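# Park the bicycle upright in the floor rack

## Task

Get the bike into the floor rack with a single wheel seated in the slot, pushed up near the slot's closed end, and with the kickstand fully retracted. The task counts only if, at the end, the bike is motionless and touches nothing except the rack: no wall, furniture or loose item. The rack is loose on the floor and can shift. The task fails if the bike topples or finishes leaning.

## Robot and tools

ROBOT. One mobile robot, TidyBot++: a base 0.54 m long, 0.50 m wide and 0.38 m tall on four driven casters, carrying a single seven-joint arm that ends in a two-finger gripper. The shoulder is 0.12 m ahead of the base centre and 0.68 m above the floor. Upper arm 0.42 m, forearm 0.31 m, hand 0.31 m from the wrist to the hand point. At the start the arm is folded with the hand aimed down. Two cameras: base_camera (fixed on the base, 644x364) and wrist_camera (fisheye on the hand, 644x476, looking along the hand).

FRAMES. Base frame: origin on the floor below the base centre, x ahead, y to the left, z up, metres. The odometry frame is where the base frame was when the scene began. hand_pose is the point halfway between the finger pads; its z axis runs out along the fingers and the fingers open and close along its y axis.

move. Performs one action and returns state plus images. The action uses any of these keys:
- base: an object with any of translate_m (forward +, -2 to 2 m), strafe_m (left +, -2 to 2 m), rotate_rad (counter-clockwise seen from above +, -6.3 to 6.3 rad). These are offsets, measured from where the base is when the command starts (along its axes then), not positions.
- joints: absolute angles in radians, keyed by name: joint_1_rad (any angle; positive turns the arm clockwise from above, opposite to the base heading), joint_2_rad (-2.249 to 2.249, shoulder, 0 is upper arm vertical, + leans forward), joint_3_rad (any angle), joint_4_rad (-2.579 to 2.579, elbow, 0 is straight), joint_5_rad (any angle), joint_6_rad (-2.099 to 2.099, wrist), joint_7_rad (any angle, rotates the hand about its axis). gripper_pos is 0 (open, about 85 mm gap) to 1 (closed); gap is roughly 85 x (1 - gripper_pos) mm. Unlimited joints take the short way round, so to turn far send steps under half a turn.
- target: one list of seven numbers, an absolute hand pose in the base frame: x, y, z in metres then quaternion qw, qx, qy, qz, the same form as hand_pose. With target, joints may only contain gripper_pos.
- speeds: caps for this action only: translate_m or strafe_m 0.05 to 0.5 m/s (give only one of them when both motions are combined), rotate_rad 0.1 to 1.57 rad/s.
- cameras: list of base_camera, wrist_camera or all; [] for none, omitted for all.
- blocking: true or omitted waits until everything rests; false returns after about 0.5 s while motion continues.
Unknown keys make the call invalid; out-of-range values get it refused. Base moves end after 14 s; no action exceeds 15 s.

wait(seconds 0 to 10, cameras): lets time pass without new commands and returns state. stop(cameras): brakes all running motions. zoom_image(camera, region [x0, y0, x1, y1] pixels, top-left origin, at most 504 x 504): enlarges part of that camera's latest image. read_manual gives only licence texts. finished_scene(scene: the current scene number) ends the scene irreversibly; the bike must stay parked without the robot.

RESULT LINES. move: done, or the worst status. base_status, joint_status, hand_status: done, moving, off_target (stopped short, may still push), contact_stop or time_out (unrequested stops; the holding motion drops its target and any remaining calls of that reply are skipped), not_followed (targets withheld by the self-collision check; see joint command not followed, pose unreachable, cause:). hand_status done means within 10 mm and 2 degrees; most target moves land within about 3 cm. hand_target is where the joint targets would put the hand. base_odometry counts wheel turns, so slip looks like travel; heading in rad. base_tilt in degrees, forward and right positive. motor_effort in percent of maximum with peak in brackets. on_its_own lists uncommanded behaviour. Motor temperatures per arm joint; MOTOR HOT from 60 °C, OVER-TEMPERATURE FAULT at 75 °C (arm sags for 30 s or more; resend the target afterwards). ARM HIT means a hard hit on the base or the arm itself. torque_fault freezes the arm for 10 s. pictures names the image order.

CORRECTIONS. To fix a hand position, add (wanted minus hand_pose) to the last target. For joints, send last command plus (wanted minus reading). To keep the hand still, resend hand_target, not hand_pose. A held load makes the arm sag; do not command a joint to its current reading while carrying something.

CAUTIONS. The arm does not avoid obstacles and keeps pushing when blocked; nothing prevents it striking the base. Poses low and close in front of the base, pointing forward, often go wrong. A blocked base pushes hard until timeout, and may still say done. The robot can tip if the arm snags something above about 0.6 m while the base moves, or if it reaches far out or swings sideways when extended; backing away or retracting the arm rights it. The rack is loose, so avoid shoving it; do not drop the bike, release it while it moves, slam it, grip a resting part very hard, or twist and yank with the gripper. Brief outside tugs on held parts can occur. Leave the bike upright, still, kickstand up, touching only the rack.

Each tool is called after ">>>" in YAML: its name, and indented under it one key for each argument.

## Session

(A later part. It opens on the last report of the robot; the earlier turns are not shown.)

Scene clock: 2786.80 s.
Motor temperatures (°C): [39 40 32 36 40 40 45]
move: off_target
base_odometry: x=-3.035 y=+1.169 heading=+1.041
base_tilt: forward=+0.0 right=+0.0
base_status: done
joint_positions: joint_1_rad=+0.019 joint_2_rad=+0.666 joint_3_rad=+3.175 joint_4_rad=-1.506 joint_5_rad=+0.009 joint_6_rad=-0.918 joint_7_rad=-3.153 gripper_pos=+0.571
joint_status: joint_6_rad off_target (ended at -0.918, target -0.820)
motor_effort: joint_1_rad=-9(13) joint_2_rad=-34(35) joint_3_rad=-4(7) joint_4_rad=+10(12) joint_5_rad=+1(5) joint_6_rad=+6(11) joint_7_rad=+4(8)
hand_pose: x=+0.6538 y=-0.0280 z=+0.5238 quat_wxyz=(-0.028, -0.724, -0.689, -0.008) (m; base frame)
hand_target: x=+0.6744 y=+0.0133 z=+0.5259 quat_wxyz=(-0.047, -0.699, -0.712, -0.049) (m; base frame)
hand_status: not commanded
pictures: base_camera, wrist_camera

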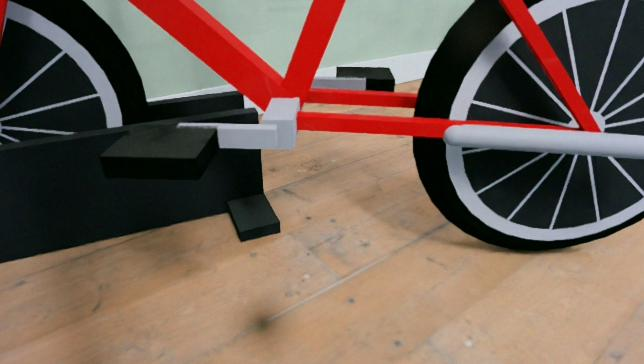

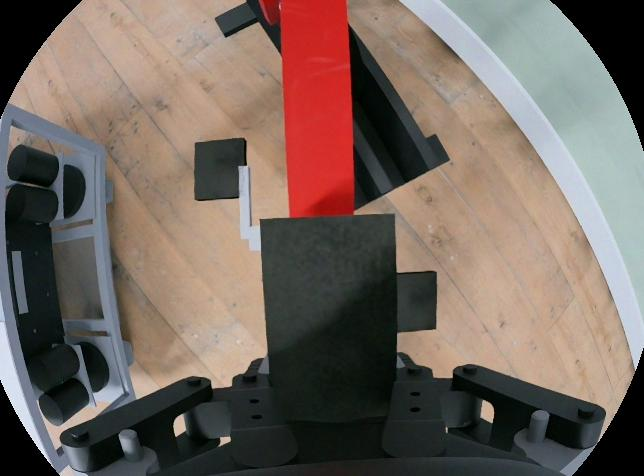

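>>> move:
  base: {"translate_m":-0.03}
  speeds: {"translate_m":0.05}
  joints: {"joint_6_rad":-0.78}

Scene clock: 2791.67 s.
Motor temperatures (°C): [39 40 32 36 40 40 45]
move: off_target
base_odometry: x=-3.050 y=+1.143 heading=+1.041
base_tilt: forward=-0.1 right=+0.1
base_status: done
joint_positions: joint_1_rad=+0.024 joint_2_rad=+0.665 joint_3_rad=+3.175 joint_4_rad=-1.507 joint_5_rad=+0.009 joint_6_rad=-0.880 joint_7_rad=-3.153 gripper_pos=+0.571
joint_status: joint_6_rad off_target (ended at -0.880, target -0.780)
motor_effort: joint_1_rad=-9(12) joint_2_rad=-34(35) joint_3_rad=-5(8) joint_4_rad=+12(13) joint_5_rad=+0(2) joint_6_rad=+6(12) joint_7_rad=+3(5)
hand_pose: x=+0.6654 y=-0.0316 z=+0.5252 quat_wxyz=(-0.042, -0.726, -0.686, -0.021) (m; base frame)
hand_target: x=+0.6867 y=+0.0136 z=+0.5279 quat_wxyz=(-0.061, -0.697, -0.711, -0.063) (m; base frame)
hand_status: not commanded
pictures: base_camera, wrist_camera

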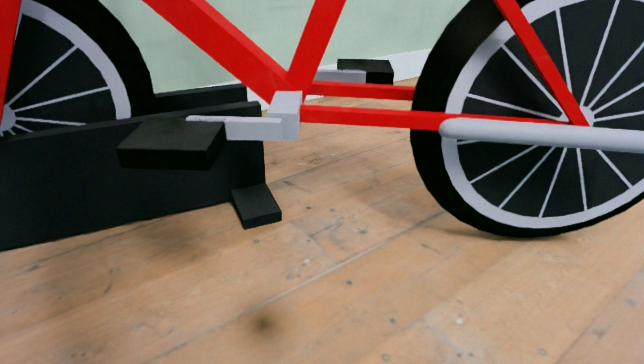

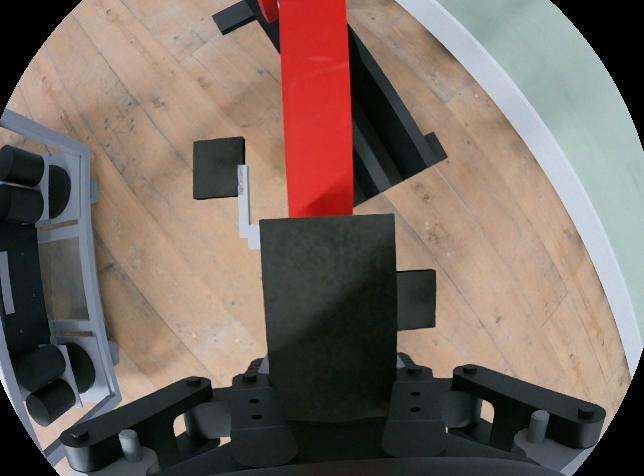

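>>> move:
  joints: {"gripper_pos":0.42}

Scene clock: 2798.97 s.
Motor temperatures (°C): [39 40 32 36 40 40 45]
move: done
base_odometry: x=-3.050 y=+1.143 heading=+1.041
base_tilt: forward=-0.1 right=+0.1
base_status: not commanded
joint_positions: joint_1_rad=-0.008 joint_2_rad=+0.656 joint_3_rad=+3.159 joint_4_rad=-1.496 joint_5_rad=+0.009 joint_6_rad=-0.762 joint_7_rad=-3.153 gripper_pos=+0.420
joint_status: all done
on_its_own: joint_6_rad moved +0.118 to your old target -0.780
motor_effort: joint_1_rad=-1(10) joint_2_rad=-34(39) joint_3_rad=+1(5) joint_4_rad=+8(13) joint_5_rad=+0(2) joint_6_rad=-3(10) joint_7_rad=+0(3)
hand_pose: x=+0.7086 y=-0.0054 z=+0.5390 quat_wxyz=(-0.086, -0.706, -0.699, -0.074) (m; base frame)
hand_target: x=+0.6867 y=+0.0136 z=+0.5279 quat_wxyz=(-0.061, -0.697, -0.711, -0.063) (m; base frame)
hand_status: not commanded
pictures: base_camera, wrist_camera

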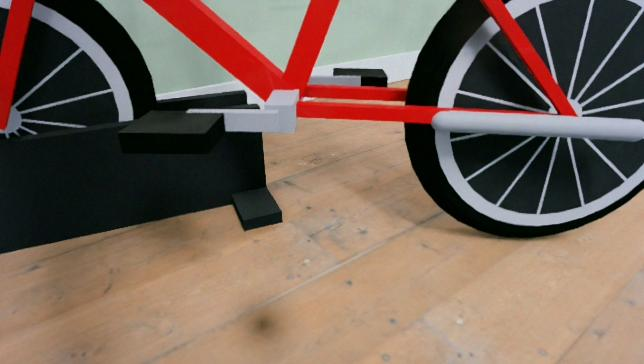

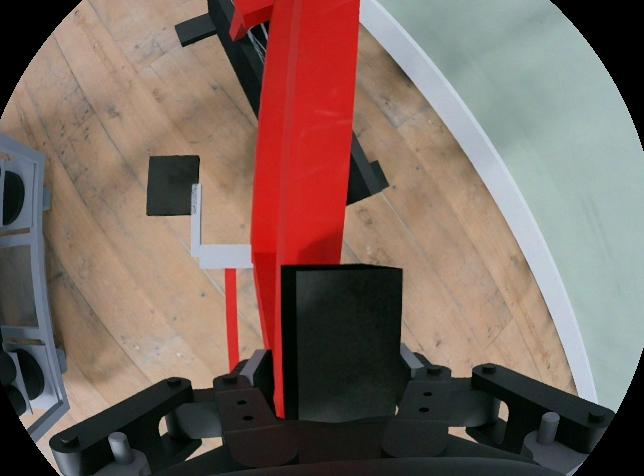

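>>> move:
  joints: {"gripper_pos":0.25,"joint_6_rad":-0.85}

Scene clock: 2805.57 s.
Motor temperatures (°C): [39 40 32 36 40 40 45]
move: done
base_odometry: x=-3.050 y=+1.143 heading=+1.041
base_tilt: forward=+0.0 right=+0.1
base_status: not commanded
joint_positions: joint_1_rad=-0.008 joint_2_rad=+0.656 joint_3_rad=+3.159 joint_4_rad=-1.496 joint_5_rad=+0.009 joint_6_rad=-0.788 joint_7_rad=-3.153 gripper_pos=+0.250
joint_status: all done
motor_effort: joint_1_rad=-1(2) joint_2_rad=-34(36) joint_3_rad=+0(1) joint_4_rad=+6(10) joint_5_rad=+0(1) joint_6_rad=-6(8) joint_7_rad=+0(0)
hand_pose: x=+0.7006 y=-0.0054 z=+0.5373 quat_wxyz=(-0.077, -0.707, -0.700, -0.065) (m; base frame)
hand_target: x=+0.6652 y=+0.0131 z=+0.5248 quat_wxyz=(-0.037, -0.699, -0.713, -0.038) (m; base frame)
hand_status: not commanded
pictures: base_camera, wrist_camera

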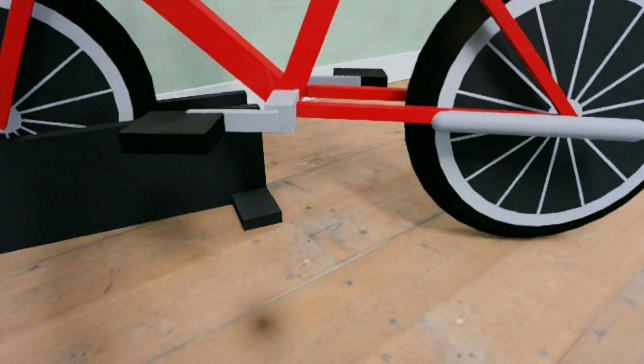

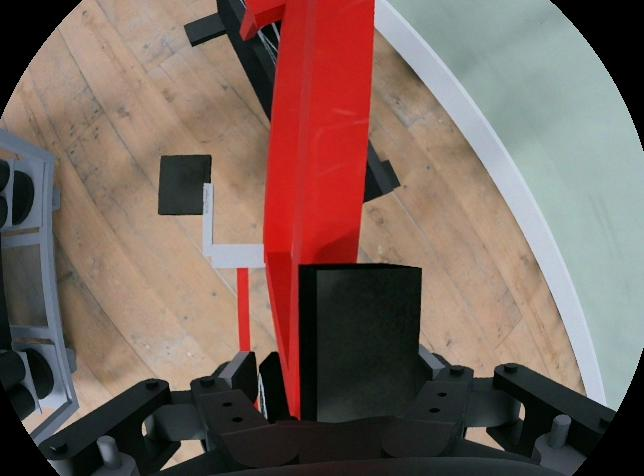

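>>> move:
  base: {"translate_m":0.015}
  speeds: {"translate_m":0.05}

Scene clock: 2811.33 s.
Motor temperatures (°C): [39 40 32 36 40 40 45]
move: done
base_odometry: x=-3.043 y=+1.157 heading=+1.041
base_tilt: forward=+0.0 right=+0.0
base_status: done
joint_positions: joint_1_rad=-0.009 joint_2_rad=+0.657 joint_3_rad=+3.157 joint_4_rad=-1.506 joint_5_rad=+0.009 joint_6_rad=-0.799 joint_7_rad=-3.153 gripper_pos=+0.250
joint_status: not commanded
motor_effort: joint_1_rad=-1(3) joint_2_rad=-35(37) joint_3_rad=+3(3) joint_4_rad=+12(13) joint_5_rad=+0(1) joint_6_rad=+0(5) joint_7_rad=+0(0)
hand_pose: x=+0.6925 y=-0.0037 z=+0.5331 quat_wxyz=(-0.069, -0.707, -0.701, -0.058) (m; base frame)
hand_target: x=+0.6652 y=+0.0131 z=+0.5248 quat_wxyz=(-0.037, -0.699, -0.713, -0.038) (m; base frame)
hand_status: not commanded
pictures: base_camera, wrist_camera

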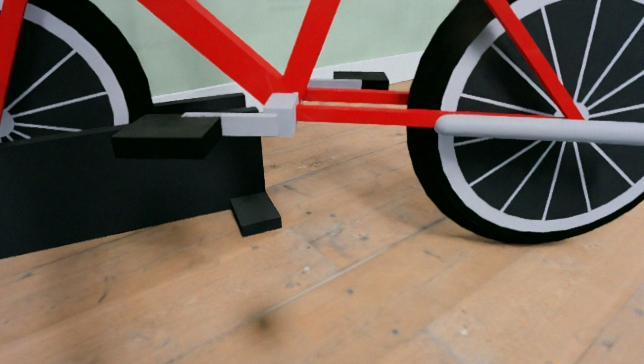

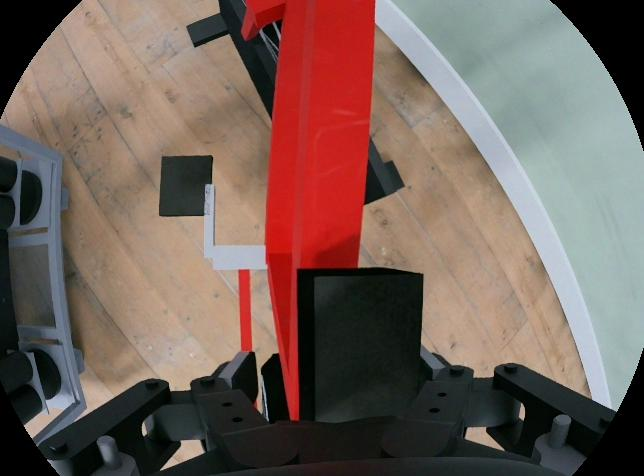

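>>> move:
  joints: {"joint_4_rad":-1.47,"gripper_pos":0.1}

Scene clock: 2820.07 s.
Motor temperatures (°C): [39 40 32 36 40 40 45]
move: done
base_odometry: x=-3.043 y=+1.156 heading=+1.041
base_tilt: forward=-0.1 right=+0.0
base_status: not commanded
joint_positions: joint_1_rad=-0.010 joint_2_rad=+0.657 joint_3_rad=+3.157 joint_4_rad=-1.480 joint_5_rad=+0.009 joint_6_rad=-0.799 joint_7_rad=-3.153 gripper_pos=+0.100
joint_status: all done
motor_effort: joint_1_rad=-1(1) joint_2_rad=-36(37) joint_3_rad=+1(2) joint_4_rad=+12(15) joint_5_rad=+0(0) joint_6_rad=+2(5) joint_7_rad=+0(0)
hand_pose: x=+0.7051 y=-0.0036 z=+0.5416 quat_wxyz=(-0.078, -0.706, -0.701, -0.067) (m; base frame)
hand_target: x=+0.6941 y=+0.0137 z=+0.5431 quat_wxyz=(-0.058, -0.698, -0.712, -0.060) (m; base frame)
hand_status: not commanded
pictures: base_camera, wrist_camera

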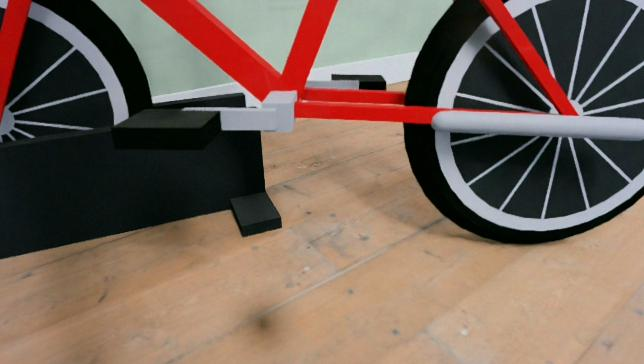

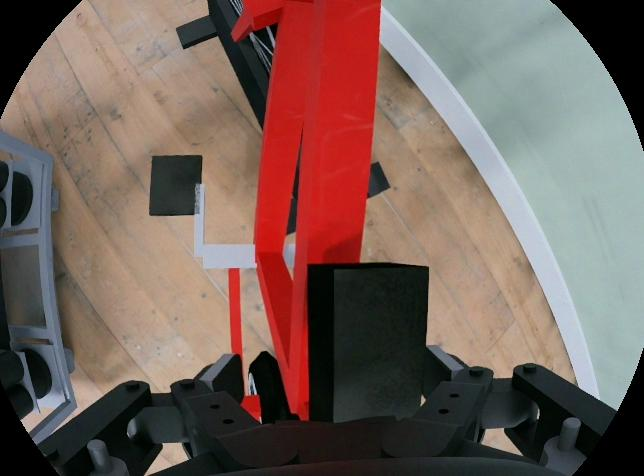

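>>> move:
  joints: {"joint_4_rad":-1.50,"joint_6_rad":-0.88,"gripper_pos":0.25}
  base: {"translate_m":-0.04}
  speeds: {"translate_m":0.05}

Scene clock: 2841.73 s.
Motor temperatures (°C): [38 40 32 36 40 40 45]
move: off_target
base_odometry: x=-3.063 y=+1.122 heading=+1.041
base_tilt: forward=-0.1 right=+0.0
base_status: done
joint_positions: joint_1_rad=-0.007 joint_2_rad=+0.655 joint_3_rad=+3.157 joint_4_rad=-1.457 joint_5_rad=+0.009 joint_6_rad=-0.810 joint_7_rad=-3.153 gripper_pos=+0.250
joint_status: joint_4_rad off_target (ended at -1.457, target -1.500); the others done
motor_effort: joint_1_rad=-3(5) joint_2_rad=-35(38) joint_3_rad=-1(3) joint_4_rad=+4(12) joint_5_rad=-1(2) joint_6_rad=-9(11) joint_7_rad=+0(1)
hand_pose: x=+0.7125 y=-0.0047 z=+0.5492 quat_wxyz=(-0.083, -0.706, -0.699, -0.072) (m; base frame)
hand_target: x=+0.6705 y=+0.0132 z=+0.5326 quat_wxyz=(-0.037, -0.699, -0.713, -0.038) (m; base frame)
hand_status: not commanded
pictures: base_camera, wrist_camera

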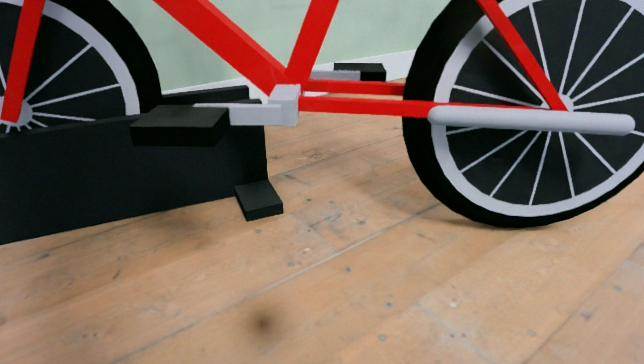

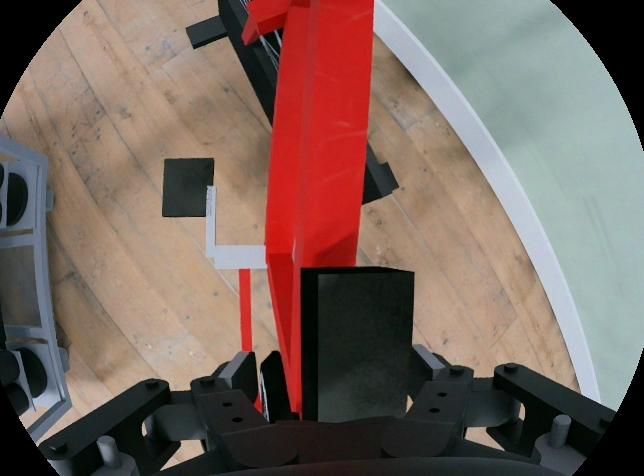

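>>> move:
  joints: {"gripper_pos":0.0}
  cameras: []

>>> move:
  joints: {"joint_2_rad":0.56,"joint_4_rad":-1.50,"joint_6_rad":-1.0}

Scene clock: 2858.47 s.
Motor temperatures (°C): [38 40 32 36 40 40 45]
move: done
base_odometry: x=-3.063 y=+1.122 heading=+1.041
base_tilt: forward=+0.0 right=+0.0
base_status: not commanded
joint_positions: joint_1_rad=-0.009 joint_2_rad=+0.645 joint_3_rad=+3.156 joint_4_rad=-1.467 joint_5_rad=+0.009 joint_6_rad=-0.831 joint_7_rad=-3.153 gripper_pos=+0.000
joint_status: all done
motor_effort: joint_1_rad=-1(3) joint_2_rad=-31(35) joint_3_rad=+1(2) joint_4_rad=+11(11) joint_5_rad=+0(1) joint_6_rad=+0(10) joint_7_rad=+0(0)
hand_pose: x=+0.7032 y=-0.0029 z=+0.5510 quat_wxyz=(-0.076, -0.706, -0.701, -0.065) (m; base frame)
hand_target: x=+0.6705 y=+0.0132 z=+0.5326 quat_wxyz=(-0.037, -0.699, -0.713, -0.038) (m; base frame)
hand_status: not commanded
pictures: none
No camera images: "cameras" was empty.

Scene clock: 2859.47 s.
Motor temperatures (°C): [38 40 32 36 40 40 45]
move: done
base_odometry: x=-3.063 y=+1.122 heading=+1.041
base_tilt: forward=-0.1 right=+0.0
base_status: not commanded
joint_positions: joint_1_rad=-0.009 joint_2_rad=+0.581 joint_3_rad=+3.156 joint_4_rad=-1.481 joint_5_rad=+0.009 joint_6_rad=-0.932 joint_7_rad=-3.153 gripper_pos=+0.000
joint_status: all done
motor_effort: joint_1_rad=-1(1) joint_2_rad=-35(37) joint_3_rad=+1(2) joint_4_rad=+13(16) joint_5_rad=+0(0) joint_6_rad=+1(2) joint_7_rad=+0(0)
hand_pose: x=+0.6729 y=-0.0031 z=+0.5771 quat_wxyz=(-0.057, -0.708, -0.702, -0.047) (m; base frame)
hand_target: x=+0.6452 y=+0.0127 z=+0.5803 quat_wxyz=(-0.028, -0.700, -0.713, -0.029) (m; base frame)
hand_status: not commanded
pictures: base_camera, wrist_camera

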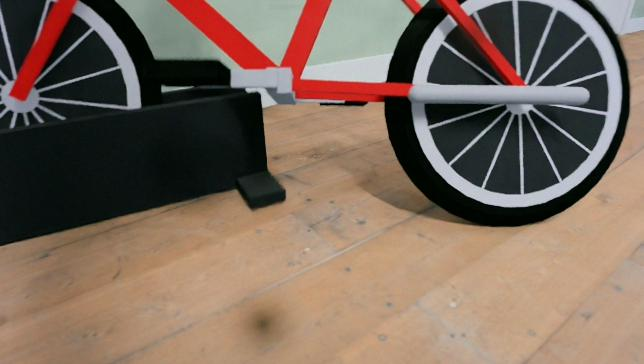

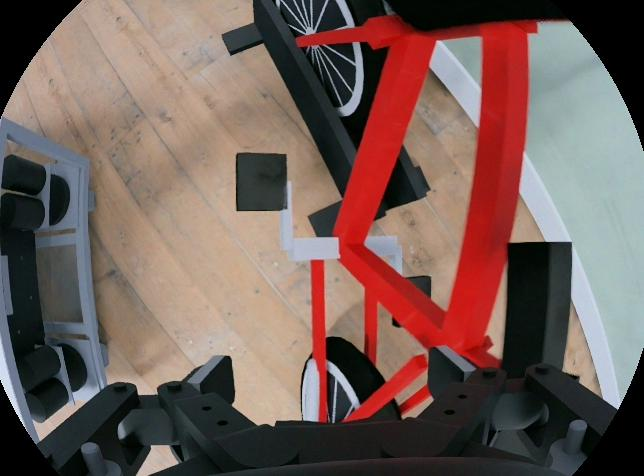

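>>> move:
  joints: {"joint_2_rad":0.2,"joint_4_rad":-1.30,"joint_6_rad":-1.5}

Scene clock: 2907.77 s.
Motor temperatures (°C): [38 40 32 36 40 40 45]
move: done
base_odometry: x=-3.063 y=+1.122 heading=+1.041
base_tilt: forward=-0.1 right=+0.0
base_status: not commanded
joint_positions: joint_1_rad=-0.009 joint_2_rad=+0.205 joint_3_rad=+3.156 joint_4_rad=-1.320 joint_5_rad=+0.009 joint_6_rad=-1.423 joint_7_rad=-3.153 gripper_pos=+0.000
joint_status: all done
motor_effort: joint_1_rad=+0(1) joint_2_rad=-24(37) joint_3_rad=+1(2) joint_4_rad=+16(17) joint_5_rad=+0(1) joint_6_rad=+3(3) joint_7_rad=+0(0)
hand_pose: x=+0.5788 y=-0.0031 z=+0.8027 quat_wxyz=(-0.072, -0.709, -0.698, -0.064) (m; base frame)
hand_target: x=+0.5599 y=+0.0108 z=+0.8082 quat_wxyz=(-0.049, -0.698, -0.712, -0.051) (m; base frame)
hand_status: not commanded
pictures: base_camera, wrist_camera

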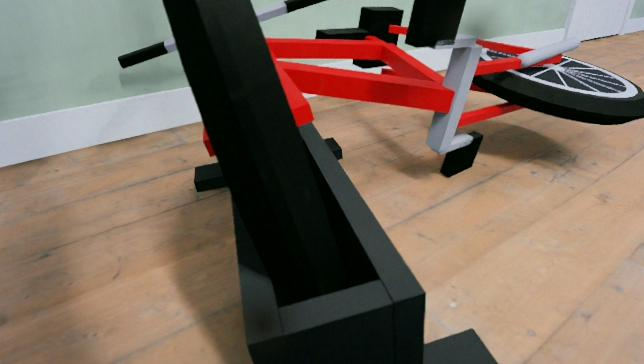

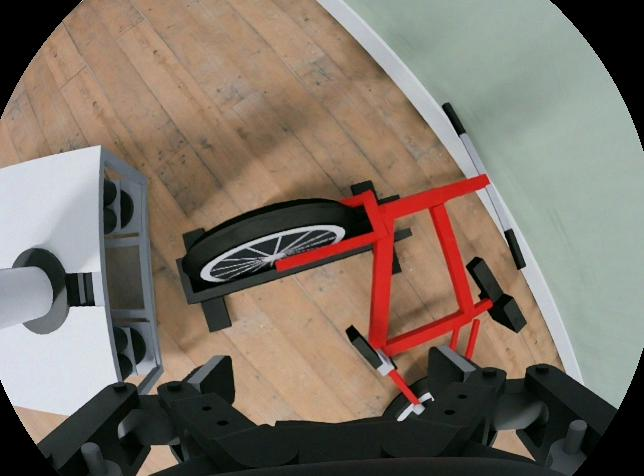

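>>> move:
  base: {"translate_m":-0.35}
  speeds: {"translate_m":0.2}
  joints: {"joint_1_rad":0.0,"joint_2_rad":0.0,"joint_3_rad":3.14,"joint_4_rad":-1.4,"joint_5_rad":0,"joint_6_rad":-0.85,"joint_7_rad":-1.57}

Scene clock: 2922.23 s.
Motor temperatures (°C): [38 40 32 36 40 40 45]
move: done
base_odometry: x=-3.240 y=+0.820 heading=+1.041
base_tilt: forward=-0.1 right=+0.1
base_status: done
joint_positions: joint_1_rad=-0.009 joint_2_rad=+0.009 joint_3_rad=+3.156 joint_4_rad=-1.373 joint_5_rad=+0.009 joint_6_rad=-0.932 joint_7_rad=-1.647 gripper_pos=+0.000
joint_status: all done
motor_effort: joint_1_rad=-1(2) joint_2_rad=-19(27) joint_3_rad=+1(3) joint_4_rad=+18(20) joint_5_rad=+0(2) joint_6_rad=+7(8) joint_7_rad=+0(1)
hand_pose: x=+0.6610 y=-0.0035 z=+0.9507 quat_wxyz=(-0.402, -0.036, -0.915, -0.010) (m; base frame)
hand_target: x=+0.6710 y=+0.0022 z=+0.9605 quat_wxyz=(-0.431, +0.001, -0.902, +0.000) (m; base frame)
hand_status: not commanded
pictures: base_camera, wrist_camera

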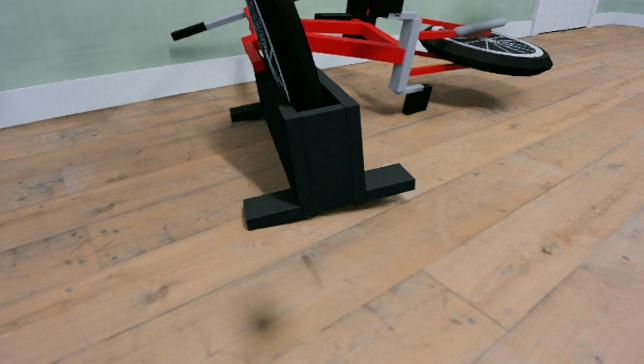

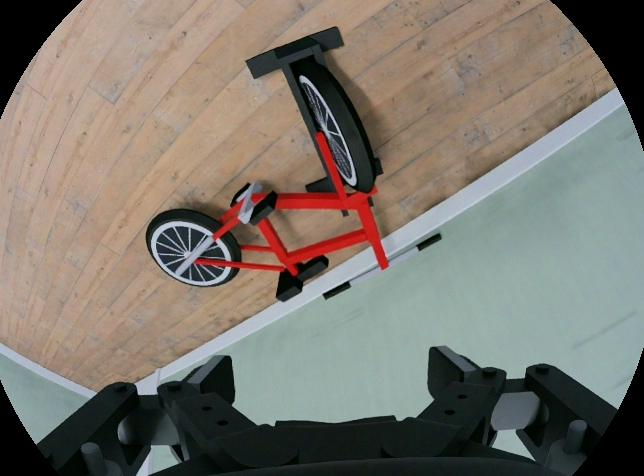

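>>> move:
  base: {"translate_m":0.12}
  speeds: {"translate_m":0.1}
  joints: {"joint_1_rad":0.0,"joint_2_rad":1.0,"joint_3_rad":3.14,"joint_4_rad":-1.65,"joint_5_rad":0,"joint_6_rad":-0.49,"joint_7_rad":0.36}

Scene clock: 2965.53 s.
Motor temperatures (°C): [38 39 32 36 40 40 45]
move: done
base_odometry: x=-3.179 y=+0.924 heading=+1.042
base_tilt: forward=-0.1 right=+0.0
base_status: done
joint_positions: joint_1_rad=-0.009 joint_2_rad=+0.999 joint_3_rad=+3.155 joint_4_rad=-1.625 joint_5_rad=+0.009 joint_6_rad=-0.566 joint_7_rad=+0.279 gripper_pos=+0.000
joint_status: all done
motor_effort: joint_1_rad=-1(2) joint_2_rad=-38(41) joint_3_rad=+1(3) joint_4_rad=+6(19) joint_5_rad=+1(2) joint_6_rad=-1(7) joint_7_rad=+0(1)
hand_pose: x=+0.6131 y=-0.0036 z=+0.3253 quat_wxyz=(+0.021, +0.801, -0.598, -0.015) (m; base frame)
hand_target: x=+0.6219 y=+0.0023 z=+0.3207 quat_wxyz=(-0.001, +0.823, -0.569, +0.000) (m; base frame)
hand_status: not commanded
pictures: base_camera, wrist_camera

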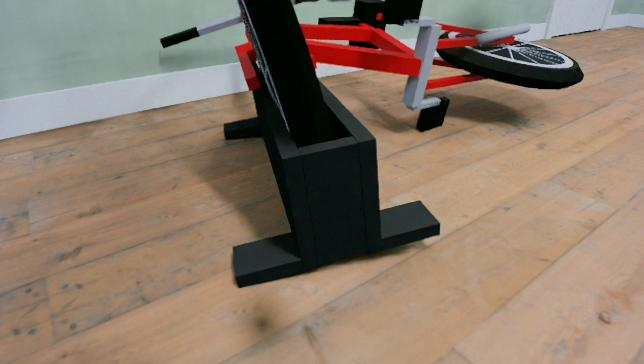

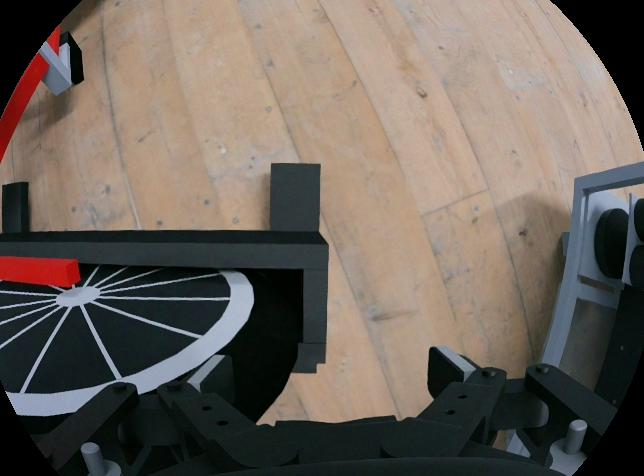

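>>> zoom_image:
  camera: "wrist_camera"
  region: [180, 200, 360, 400]

Scaled by 2.520.

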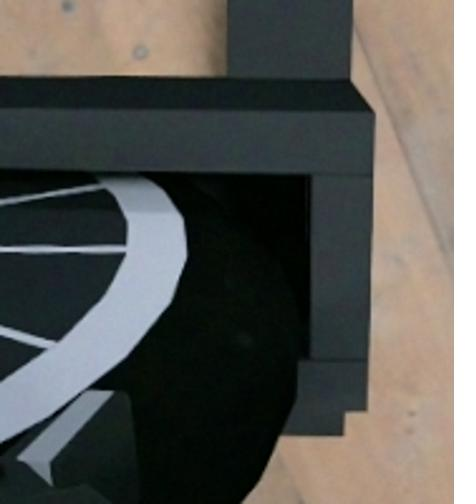

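>>> move:
  joints: {"joint_1_rad":0.232,"joint_2_rad":1.423,"joint_3_rad":3.14,"joint_4_rad":-1.287,"joint_5_rad":0,"joint_6_rad":-0.40,"joint_7_rad":0.59}

Scene clock: 3006.23 s.
Motor temperatures (°C): [38 40 32 36 40 40 45]
move: done
base_odometry: x=-3.179 y=+0.924 heading=+1.042
base_tilt: forward=+0.0 right=+0.0
base_status: not commanded
joint_positions: joint_1_rad=+0.226 joint_2_rad=+1.423 joint_3_rad=+3.153 joint_4_rad=-1.314 joint_5_rad=+0.009 joint_6_rad=-0.477 joint_7_rad=+0.509 gripper_pos=+0.000
joint_status: all done
motor_effort: joint_1_rad=-1(3) joint_2_rad=-41(44) joint_3_rad=+1(3) joint_4_rad=+4(7) joint_5_rad=+0(2) joint_6_rad=+0(2) joint_7_rad=+0(1)
hand_pose: x=+0.6219 y=-0.1228 z=+0.1444 quat_wxyz=(+0.022, +0.801, -0.597, -0.030) (m; base frame)
hand_target: x=+0.6621 y=-0.1259 z=+0.1471 quat_wxyz=(-0.007, +0.822, -0.570, +0.014) (m; base frame)
hand_status: not commanded
pictures: base_camera, wrist_camera

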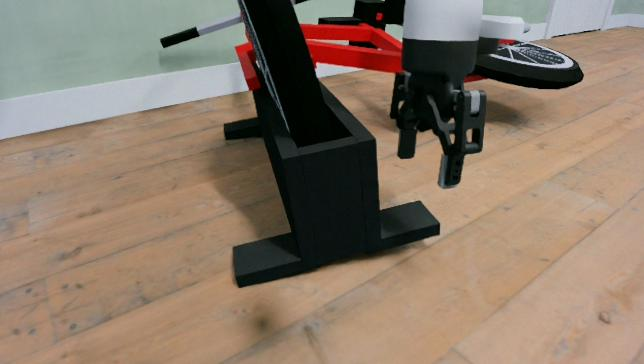

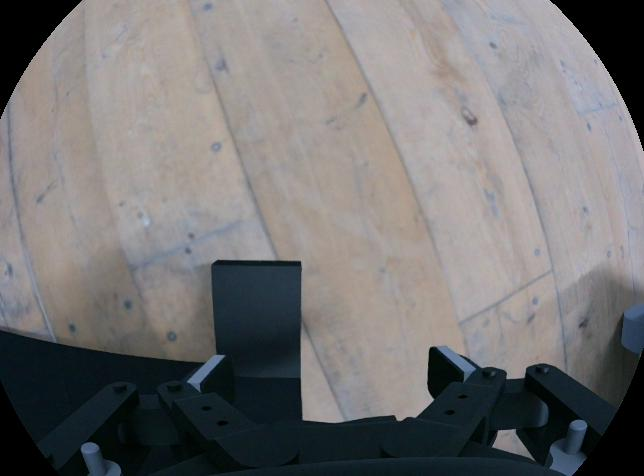

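>>> move:
  joints: {"joint_1_rad":0.196,"joint_2_rad":1.58,"joint_3_rad":3.14,"joint_4_rad":-1.04,"joint_5_rad":0,"joint_6_rad":-0.44,"joint_7_rad":0.555}

Scene clock: 3013.77 s.
Motor temperatures (°C): [38 40 32 36 40 40 45]
move: done
base_odometry: x=-3.179 y=+0.924 heading=+1.042
base_tilt: forward=+0.0 right=+0.1
base_status: not commanded
joint_positions: joint_1_rad=+0.205 joint_2_rad=+1.574 joint_3_rad=+3.153 joint_4_rad=-1.066 joint_5_rad=+0.009 joint_6_rad=-0.476 joint_7_rad=+0.512 gripper_pos=+0.000
joint_status: all done
motor_effort: joint_1_rad=-1(2) joint_2_rad=-44(45) joint_3_rad=+1(3) joint_4_rad=+6(8) joint_5_rad=+0(2) joint_6_rad=+0(2) joint_7_rad=+0(1)
hand_pose: x=+0.6857 y=-0.1249 z=+0.0938 quat_wxyz=(+0.002, +0.809, -0.588, +0.015) (m; base frame)
hand_target: x=+0.7106 y=-0.1152 z=+0.0951 quat_wxyz=(-0.017, +0.821, -0.569, +0.037) (m; base frame)
hand_status: not commanded
pictures: base_camera, wrist_camera

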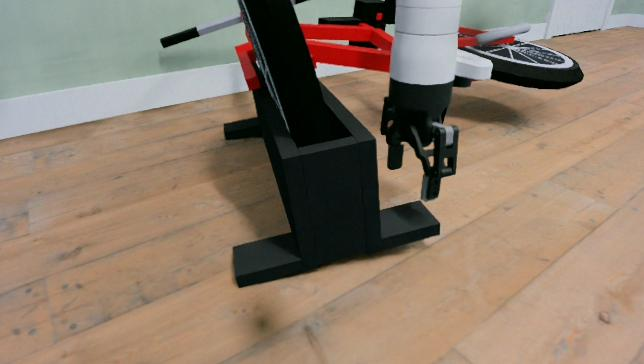

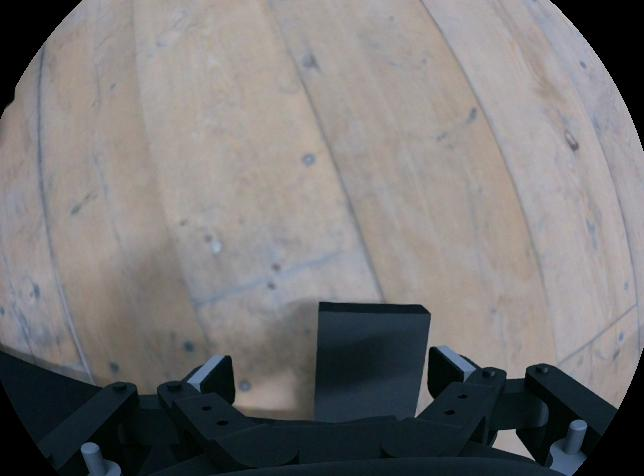

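>>> move:
  joints: {"joint_1_rad":0.195,"joint_2_rad":1.6525,"joint_3_rad":3.14,"joint_4_rad":-1.04,"joint_5_rad":0,"joint_6_rad":-0.37,"joint_7_rad":0.555}

Scene clock: 3019.80 s.
Motor temperatures (°C): [38 40 32 36 40 40 45]
move: done
base_odometry: x=-3.179 y=+0.924 heading=+1.042
base_tilt: forward=+0.0 right=+0.0
base_status: not commanded
joint_positions: joint_1_rad=+0.205 joint_2_rad=+1.657 joint_3_rad=+3.153 joint_4_rad=-1.060 joint_5_rad=+0.009 joint_6_rad=-0.437 joint_7_rad=+0.512 gripper_pos=+0.000
joint_status: all done
motor_effort: joint_1_rad=-1(1) joint_2_rad=-42(45) joint_3_rad=+1(2) joint_4_rad=+5(7) joint_5_rad=+0(1) joint_6_rad=+1(1) joint_7_rad=+0(1)
hand_pose: x=+0.6515 y=-0.1176 z=+0.0480 quat_wxyz=(+0.009, +0.809, -0.587, -0.002) (m; base frame)
hand_target: x=+0.6889 y=-0.1103 z=+0.0540 quat_wxyz=(-0.016, +0.822, -0.569, +0.036) (m; base frame)
hand_status: not commanded
pictures: base_camera, wrist_camera

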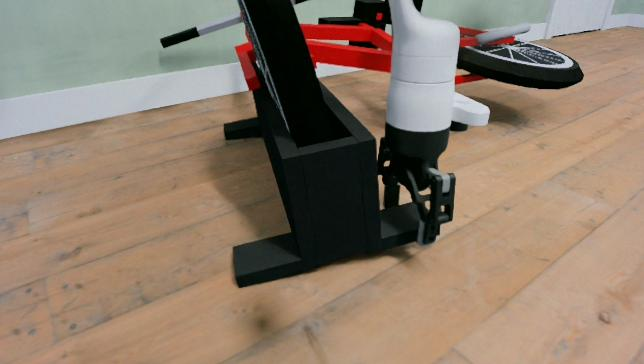

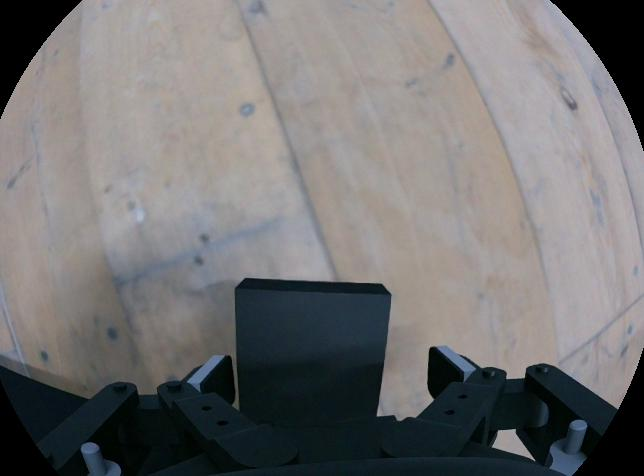

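>>> move:
  joints: {"joint_1_rad":0.195,"joint_2_rad":1.728,"joint_3_rad":3.14,"joint_4_rad":-0.932,"joint_5_rad":0,"joint_6_rad":-0.39,"joint_7_rad":0.555}

Scene clock: 3026.33 s.
Motor temperatures (°C): [38 40 32 36 40 40 45]
move: done
base_odometry: x=-3.179 y=+0.924 heading=+1.042
base_tilt: forward=-0.1 right=-0.1
base_status: not commanded
joint_positions: joint_1_rad=+0.204 joint_2_rad=+1.723 joint_3_rad=+3.153 joint_4_rad=-0.958 joint_5_rad=+0.009 joint_6_rad=-0.437 joint_7_rad=+0.512 gripper_pos=+0.000
joint_status: all done
motor_effort: joint_1_rad=-1(4) joint_2_rad=-42(44) joint_3_rad=+1(2) joint_4_rad=+7(10) joint_5_rad=+0(1) joint_6_rad=+0(5) joint_7_rad=+0(1)
hand_pose: x=+0.6688 y=-0.1197 z=+0.0249 quat_wxyz=(+0.002, +0.810, -0.586, +0.014) (m; base frame)
hand_target: x=+0.6979 y=-0.1121 z=+0.0274 quat_wxyz=(-0.019, +0.821, -0.569, +0.042) (m; base frame)
hand_status: not commanded
pictures: base_camera, wrist_camera

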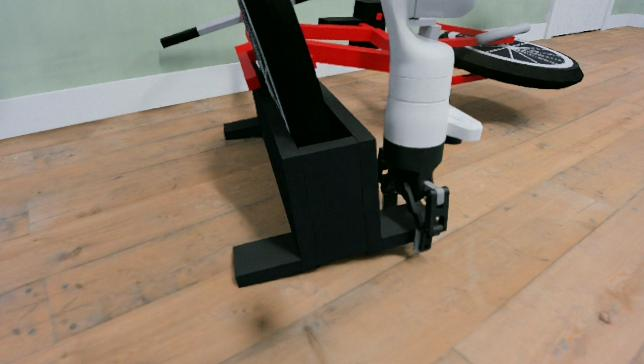

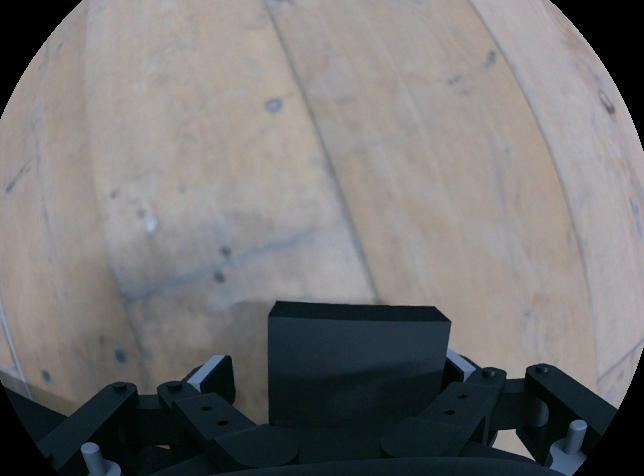

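>>> move:
  joints: {"gripper_pos":0.6}

Scene clock: 3029.63 s.
Motor temperatures (°C): [38 40 32 36 40 40 45]
move: off_target
base_odometry: x=-3.179 y=+0.923 heading=+1.042
base_tilt: forward=-0.1 right=+0.1
base_status: not commanded
joint_positions: joint_1_rad=+0.209 joint_2_rad=+1.725 joint_3_rad=+3.153 joint_4_rad=-0.963 joint_5_rad=+0.009 joint_6_rad=-0.441 joint_7_rad=+0.512 gripper_pos=+0.363
joint_status: gripper_pos off_target (ended at +0.363, target +0.600)
motor_effort: joint_1_rad=-3(7) joint_2_rad=-40(46) joint_3_rad=+0(5) joint_4_rad=+11(16) joint_5_rad=+1(3) joint_6_rad=+6(12) joint_7_rad=+1(1)
hand_pose: x=+0.6625 y=-0.1218 z=+0.0230 quat_wxyz=(+0.005, +0.809, -0.588, +0.008) (m; base frame)
hand_target: x=+0.6979 y=-0.1121 z=+0.0274 quat_wxyz=(-0.019, +0.821, -0.569, +0.042) (m; base frame)
hand_status: not commanded
pictures: base_camera, wrist_camera

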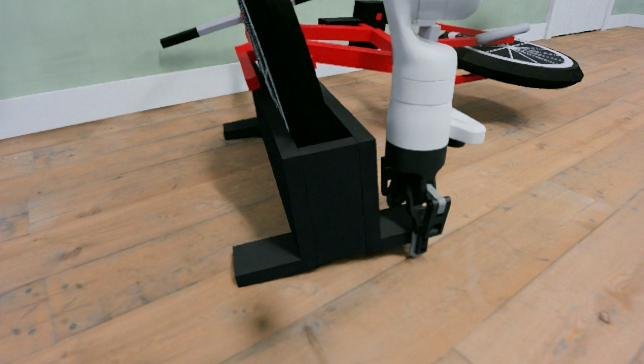

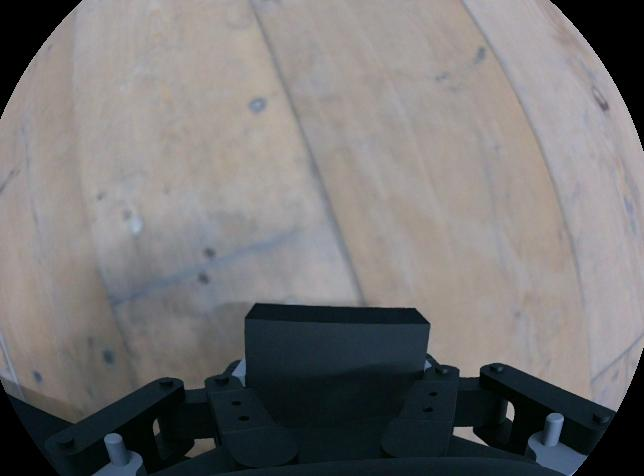

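>>> move:
  base: {"translate_m":-0.096,"strafe_m":-0.028}
  speeds: {"translate_m":0.1}

Scene clock: 3033.87 s.
Motor temperatures (°C): [38 40 32 36 40 40 45]
move: done
base_odometry: x=-3.204 y=+0.826 heading=+1.042
base_tilt: forward=+0.0 right=+0.1
base_status: done
joint_positions: joint_1_rad=+0.183 joint_2_rad=+1.734 joint_3_rad=+3.148 joint_4_rad=-0.918 joint_5_rad=+0.009 joint_6_rad=-0.429 joint_7_rad=+0.514 gripper_pos=+0.364
joint_status: not commanded
motor_effort: joint_1_rad=+2(4) joint_2_rad=-42(47) joint_3_rad=+0(3) joint_4_rad=+7(10) joint_5_rad=-2(4) joint_6_rad=+5(7) joint_7_rad=-2(4)
hand_pose: x=+0.6906 y=-0.1093 z=+0.0254 quat_wxyz=(-0.008, +0.816, -0.577, +0.030) (m; base frame)
hand_target: x=+0.6979 y=-0.1121 z=+0.0274 quat_wxyz=(-0.019, +0.821, -0.569, +0.042) (m; base frame)
hand_status: not commanded
pictures: base_camera, wrist_camera

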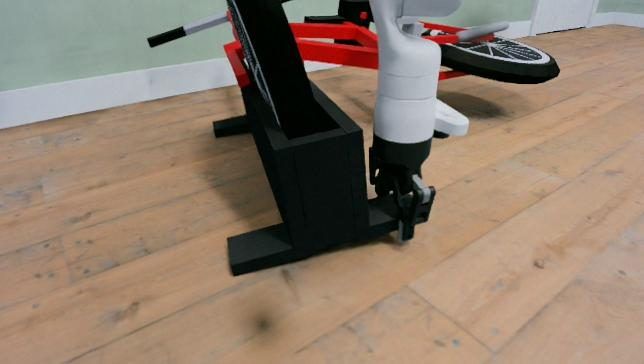

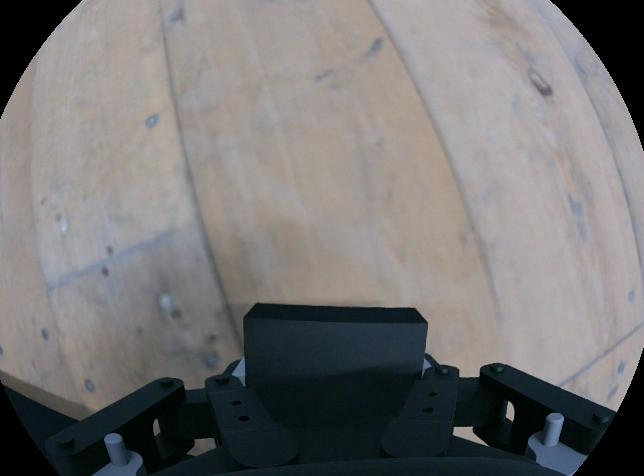

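>>> move:
  base: {"translate_m":-0.19,"strafe_m":-0.06}
  speeds: {"translate_m":0.12}

Scene clock: 3038.40 s.
Motor temperatures (°C): [38 40 32 36 40 40 45]
move: done
base_odometry: x=-3.248 y=+0.632 heading=+1.042
base_tilt: forward=-0.1 right=+0.0
base_status: done
joint_positions: joint_1_rad=+0.164 joint_2_rad=+1.735 joint_3_rad=+3.143 joint_4_rad=-0.906 joint_5_rad=+0.009 joint_6_rad=-0.406 joint_7_rad=+0.517 gripper_pos=+0.364
joint_status: not commanded
motor_effort: joint_1_rad=+5(8) joint_2_rad=-42(48) joint_3_rad=+2(4) joint_4_rad=+6(7) joint_5_rad=-2(3) joint_6_rad=+2(5) joint_7_rad=-3(3)
hand_pose: x=+0.7063 y=-0.0978 z=+0.0272 quat_wxyz=(-0.018, +0.822, -0.568, +0.044) (m; base frame)
hand_target: x=+0.6979 y=-0.1121 z=+0.0274 quat_wxyz=(-0.019, +0.821, -0.569, +0.042) (m; base frame)
hand_status: not commanded
pictures: base_camera, wrist_camera

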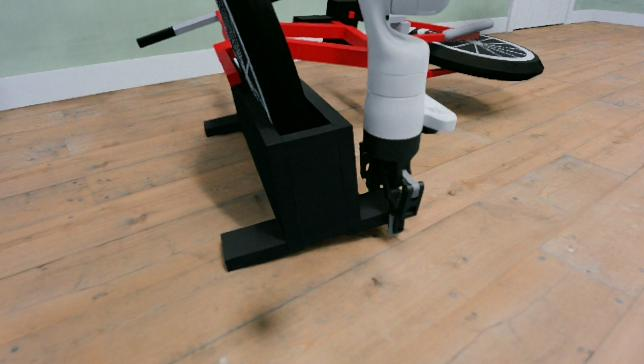

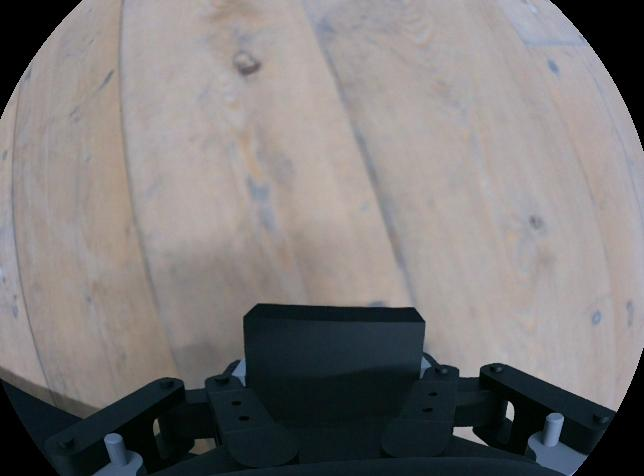

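>>> move:
  base: {"translate_m":-0.24,"strafe_m":-0.08}
  speeds: {"translate_m":0.12}

Scene clock: 3044.87 s.
Motor temperatures (°C): [38 40 32 36 40 40 45]
move: done
base_odometry: x=-3.300 y=+0.385 heading=+1.042
base_tilt: forward=-0.1 right=+0.0
base_status: done
joint_positions: joint_1_rad=+0.159 joint_2_rad=+1.736 joint_3_rad=+3.138 joint_4_rad=-0.901 joint_5_rad=+0.009 joint_6_rad=-0.398 joint_7_rad=+0.519 gripper_pos=+0.365
joint_status: not commanded
motor_effort: joint_1_rad=+6(10) joint_2_rad=-43(50) joint_3_rad=+2(5) joint_4_rad=+5(6) joint_5_rad=-3(3) joint_6_rad=+1(5) joint_7_rad=-4(4)
hand_pose: x=+0.7118 y=-0.0923 z=+0.0278 quat_wxyz=(-0.023, +0.823, -0.565, +0.048) (m; base frame)
hand_target: x=+0.6979 y=-0.1121 z=+0.0274 quat_wxyz=(-0.019, +0.821, -0.569, +0.042) (m; base frame)
hand_status: not commanded
pictures: base_camera, wrist_camera

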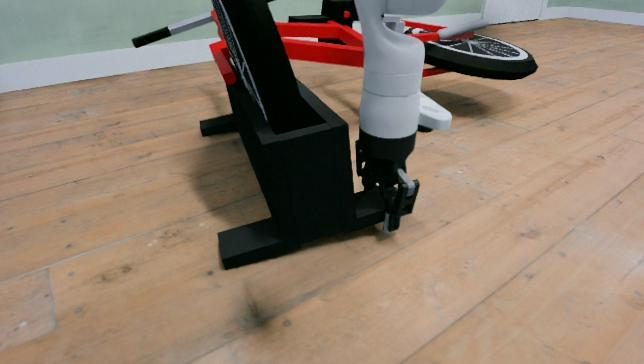

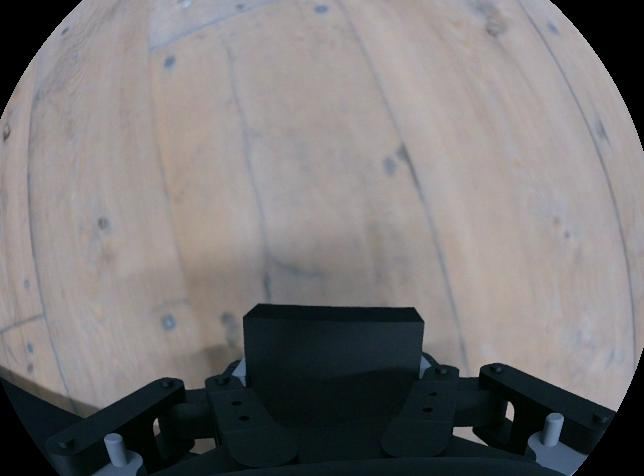

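>>> move:
  joints: {"gripper_pos":0.0}
  cameras: []

>>> move:
  joints: {"joint_2_rad":1.2,"joint_4_rad":-1.35,"joint_6_rad":-0.5}
  cameras: []

>>> move:
  joints: {"joint_1_rad":0.0,"joint_2_rad":0.0,"joint_3_rad":3.14,"joint_4_rad":-1.4,"joint_5_rad":0,"joint_6_rad":-0.85,"joint_7_rad":-1.57}

Scene clock: 3053.37 s.
Motor temperatures (°C): [38 40 32 36 40 40 45]
move: done
base_odometry: x=-3.300 y=+0.385 heading=+1.042
base_tilt: forward=+0.0 right=+0.0
base_status: not commanded
joint_positions: joint_1_rad=+0.190 joint_2_rad=+1.736 joint_3_rad=+3.137 joint_4_rad=-0.908 joint_5_rad=+0.009 joint_6_rad=-0.398 joint_7_rad=+0.519 gripper_pos=+0.000
joint_status: all done
motor_effort: joint_1_rad=+1(6) joint_2_rad=-41(46) joint_3_rad=+3(4) joint_4_rad=+5(8) joint_5_rad=+1(3) joint_6_rad=+0(2) joint_7_rad=+0(4)
hand_pose: x=+0.7048 y=-0.1094 z=+0.0266 quat_wxyz=(-0.021, +0.814, -0.578, +0.045) (m; base frame)
hand_target: x=+0.6979 y=-0.1121 z=+0.0274 quat_wxyz=(-0.019, +0.821, -0.569, +0.042) (m; base frame)
hand_status: not commanded
pictures: none
No camera images: "cameras" was empty.

Scene clock: 3055.20 s.
Motor temperatures (°C): [38 40 32 36 40 40 45]
move: done
base_odometry: x=-3.300 y=+0.385 heading=+1.042
base_tilt: forward=+0.0 right=+0.0
base_status: not commanded
joint_positions: joint_1_rad=+0.189 joint_2_rad=+1.217 joint_3_rad=+3.136 joint_4_rad=-1.323 joint_5_rad=+0.009 joint_6_rad=-0.427 joint_7_rad=+0.519 gripper_pos=+0.000
joint_status: all done
motor_effort: joint_1_rad=-1(2) joint_2_rad=-43(47) joint_3_rad=+1(3) joint_4_rad=+9(10) joint_5_rad=+0(1) joint_6_rad=+2(3) joint_7_rad=+0(0)
hand_pose: x=+0.7354 y=-0.1146 z=+0.2621 quat_wxyz=(-0.037, +0.813, -0.576, +0.079) (m; base frame)
hand_target: x=+0.7041 y=-0.1132 z=+0.2634 quat_wxyz=(-0.019, +0.822, -0.568, +0.042) (m; base frame)
hand_status: not commanded
pictures: none
No camera images: "cameras" was empty.

Scene clock: 3058.30 s.
Motor temperatures (°C): [38 40 32 36 40 40 45]
move: done
base_odometry: x=-3.300 y=+0.385 heading=+1.042
base_tilt: forward=+0.0 right=+0.1
base_status: not commanded
joint_positions: joint_1_rad=+0.012 joint_2_rad=+0.010 joint_3_rad=+3.136 joint_4_rad=-1.371 joint_5_rad=+0.009 joint_6_rad=-0.780 joint_7_rad=-1.489 gripper_pos=+0.000
joint_status: all done
motor_effort: joint_1_rad=-1(2) joint_2_rad=-20(48) joint_3_rad=+1(4) joint_4_rad=+19(20) joint_5_rad=+0(1) joint_6_rad=+7(9) joint_7_rad=+0(1)
hand_pose: x=+0.6906 y=-0.0048 z=+0.9885 quat_wxyz=(-0.470, +0.034, -0.882, +0.025) (m; base frame)
hand_target: x=+0.6710 y=+0.0022 z=+0.9604 quat_wxyz=(-0.431, +0.001, -0.902, +0.000) (m; base frame)
hand_status: not commanded
pictures: base_camera, wrist_camera

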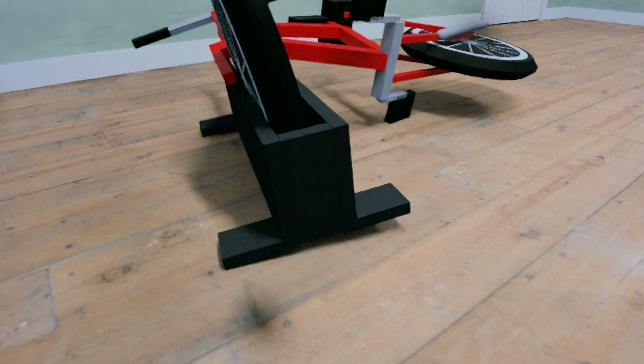

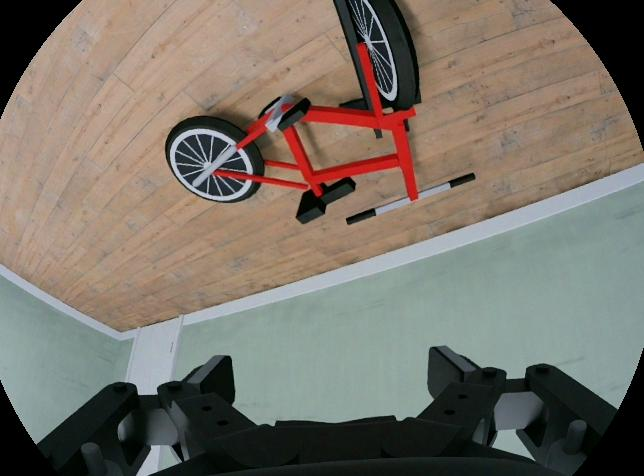

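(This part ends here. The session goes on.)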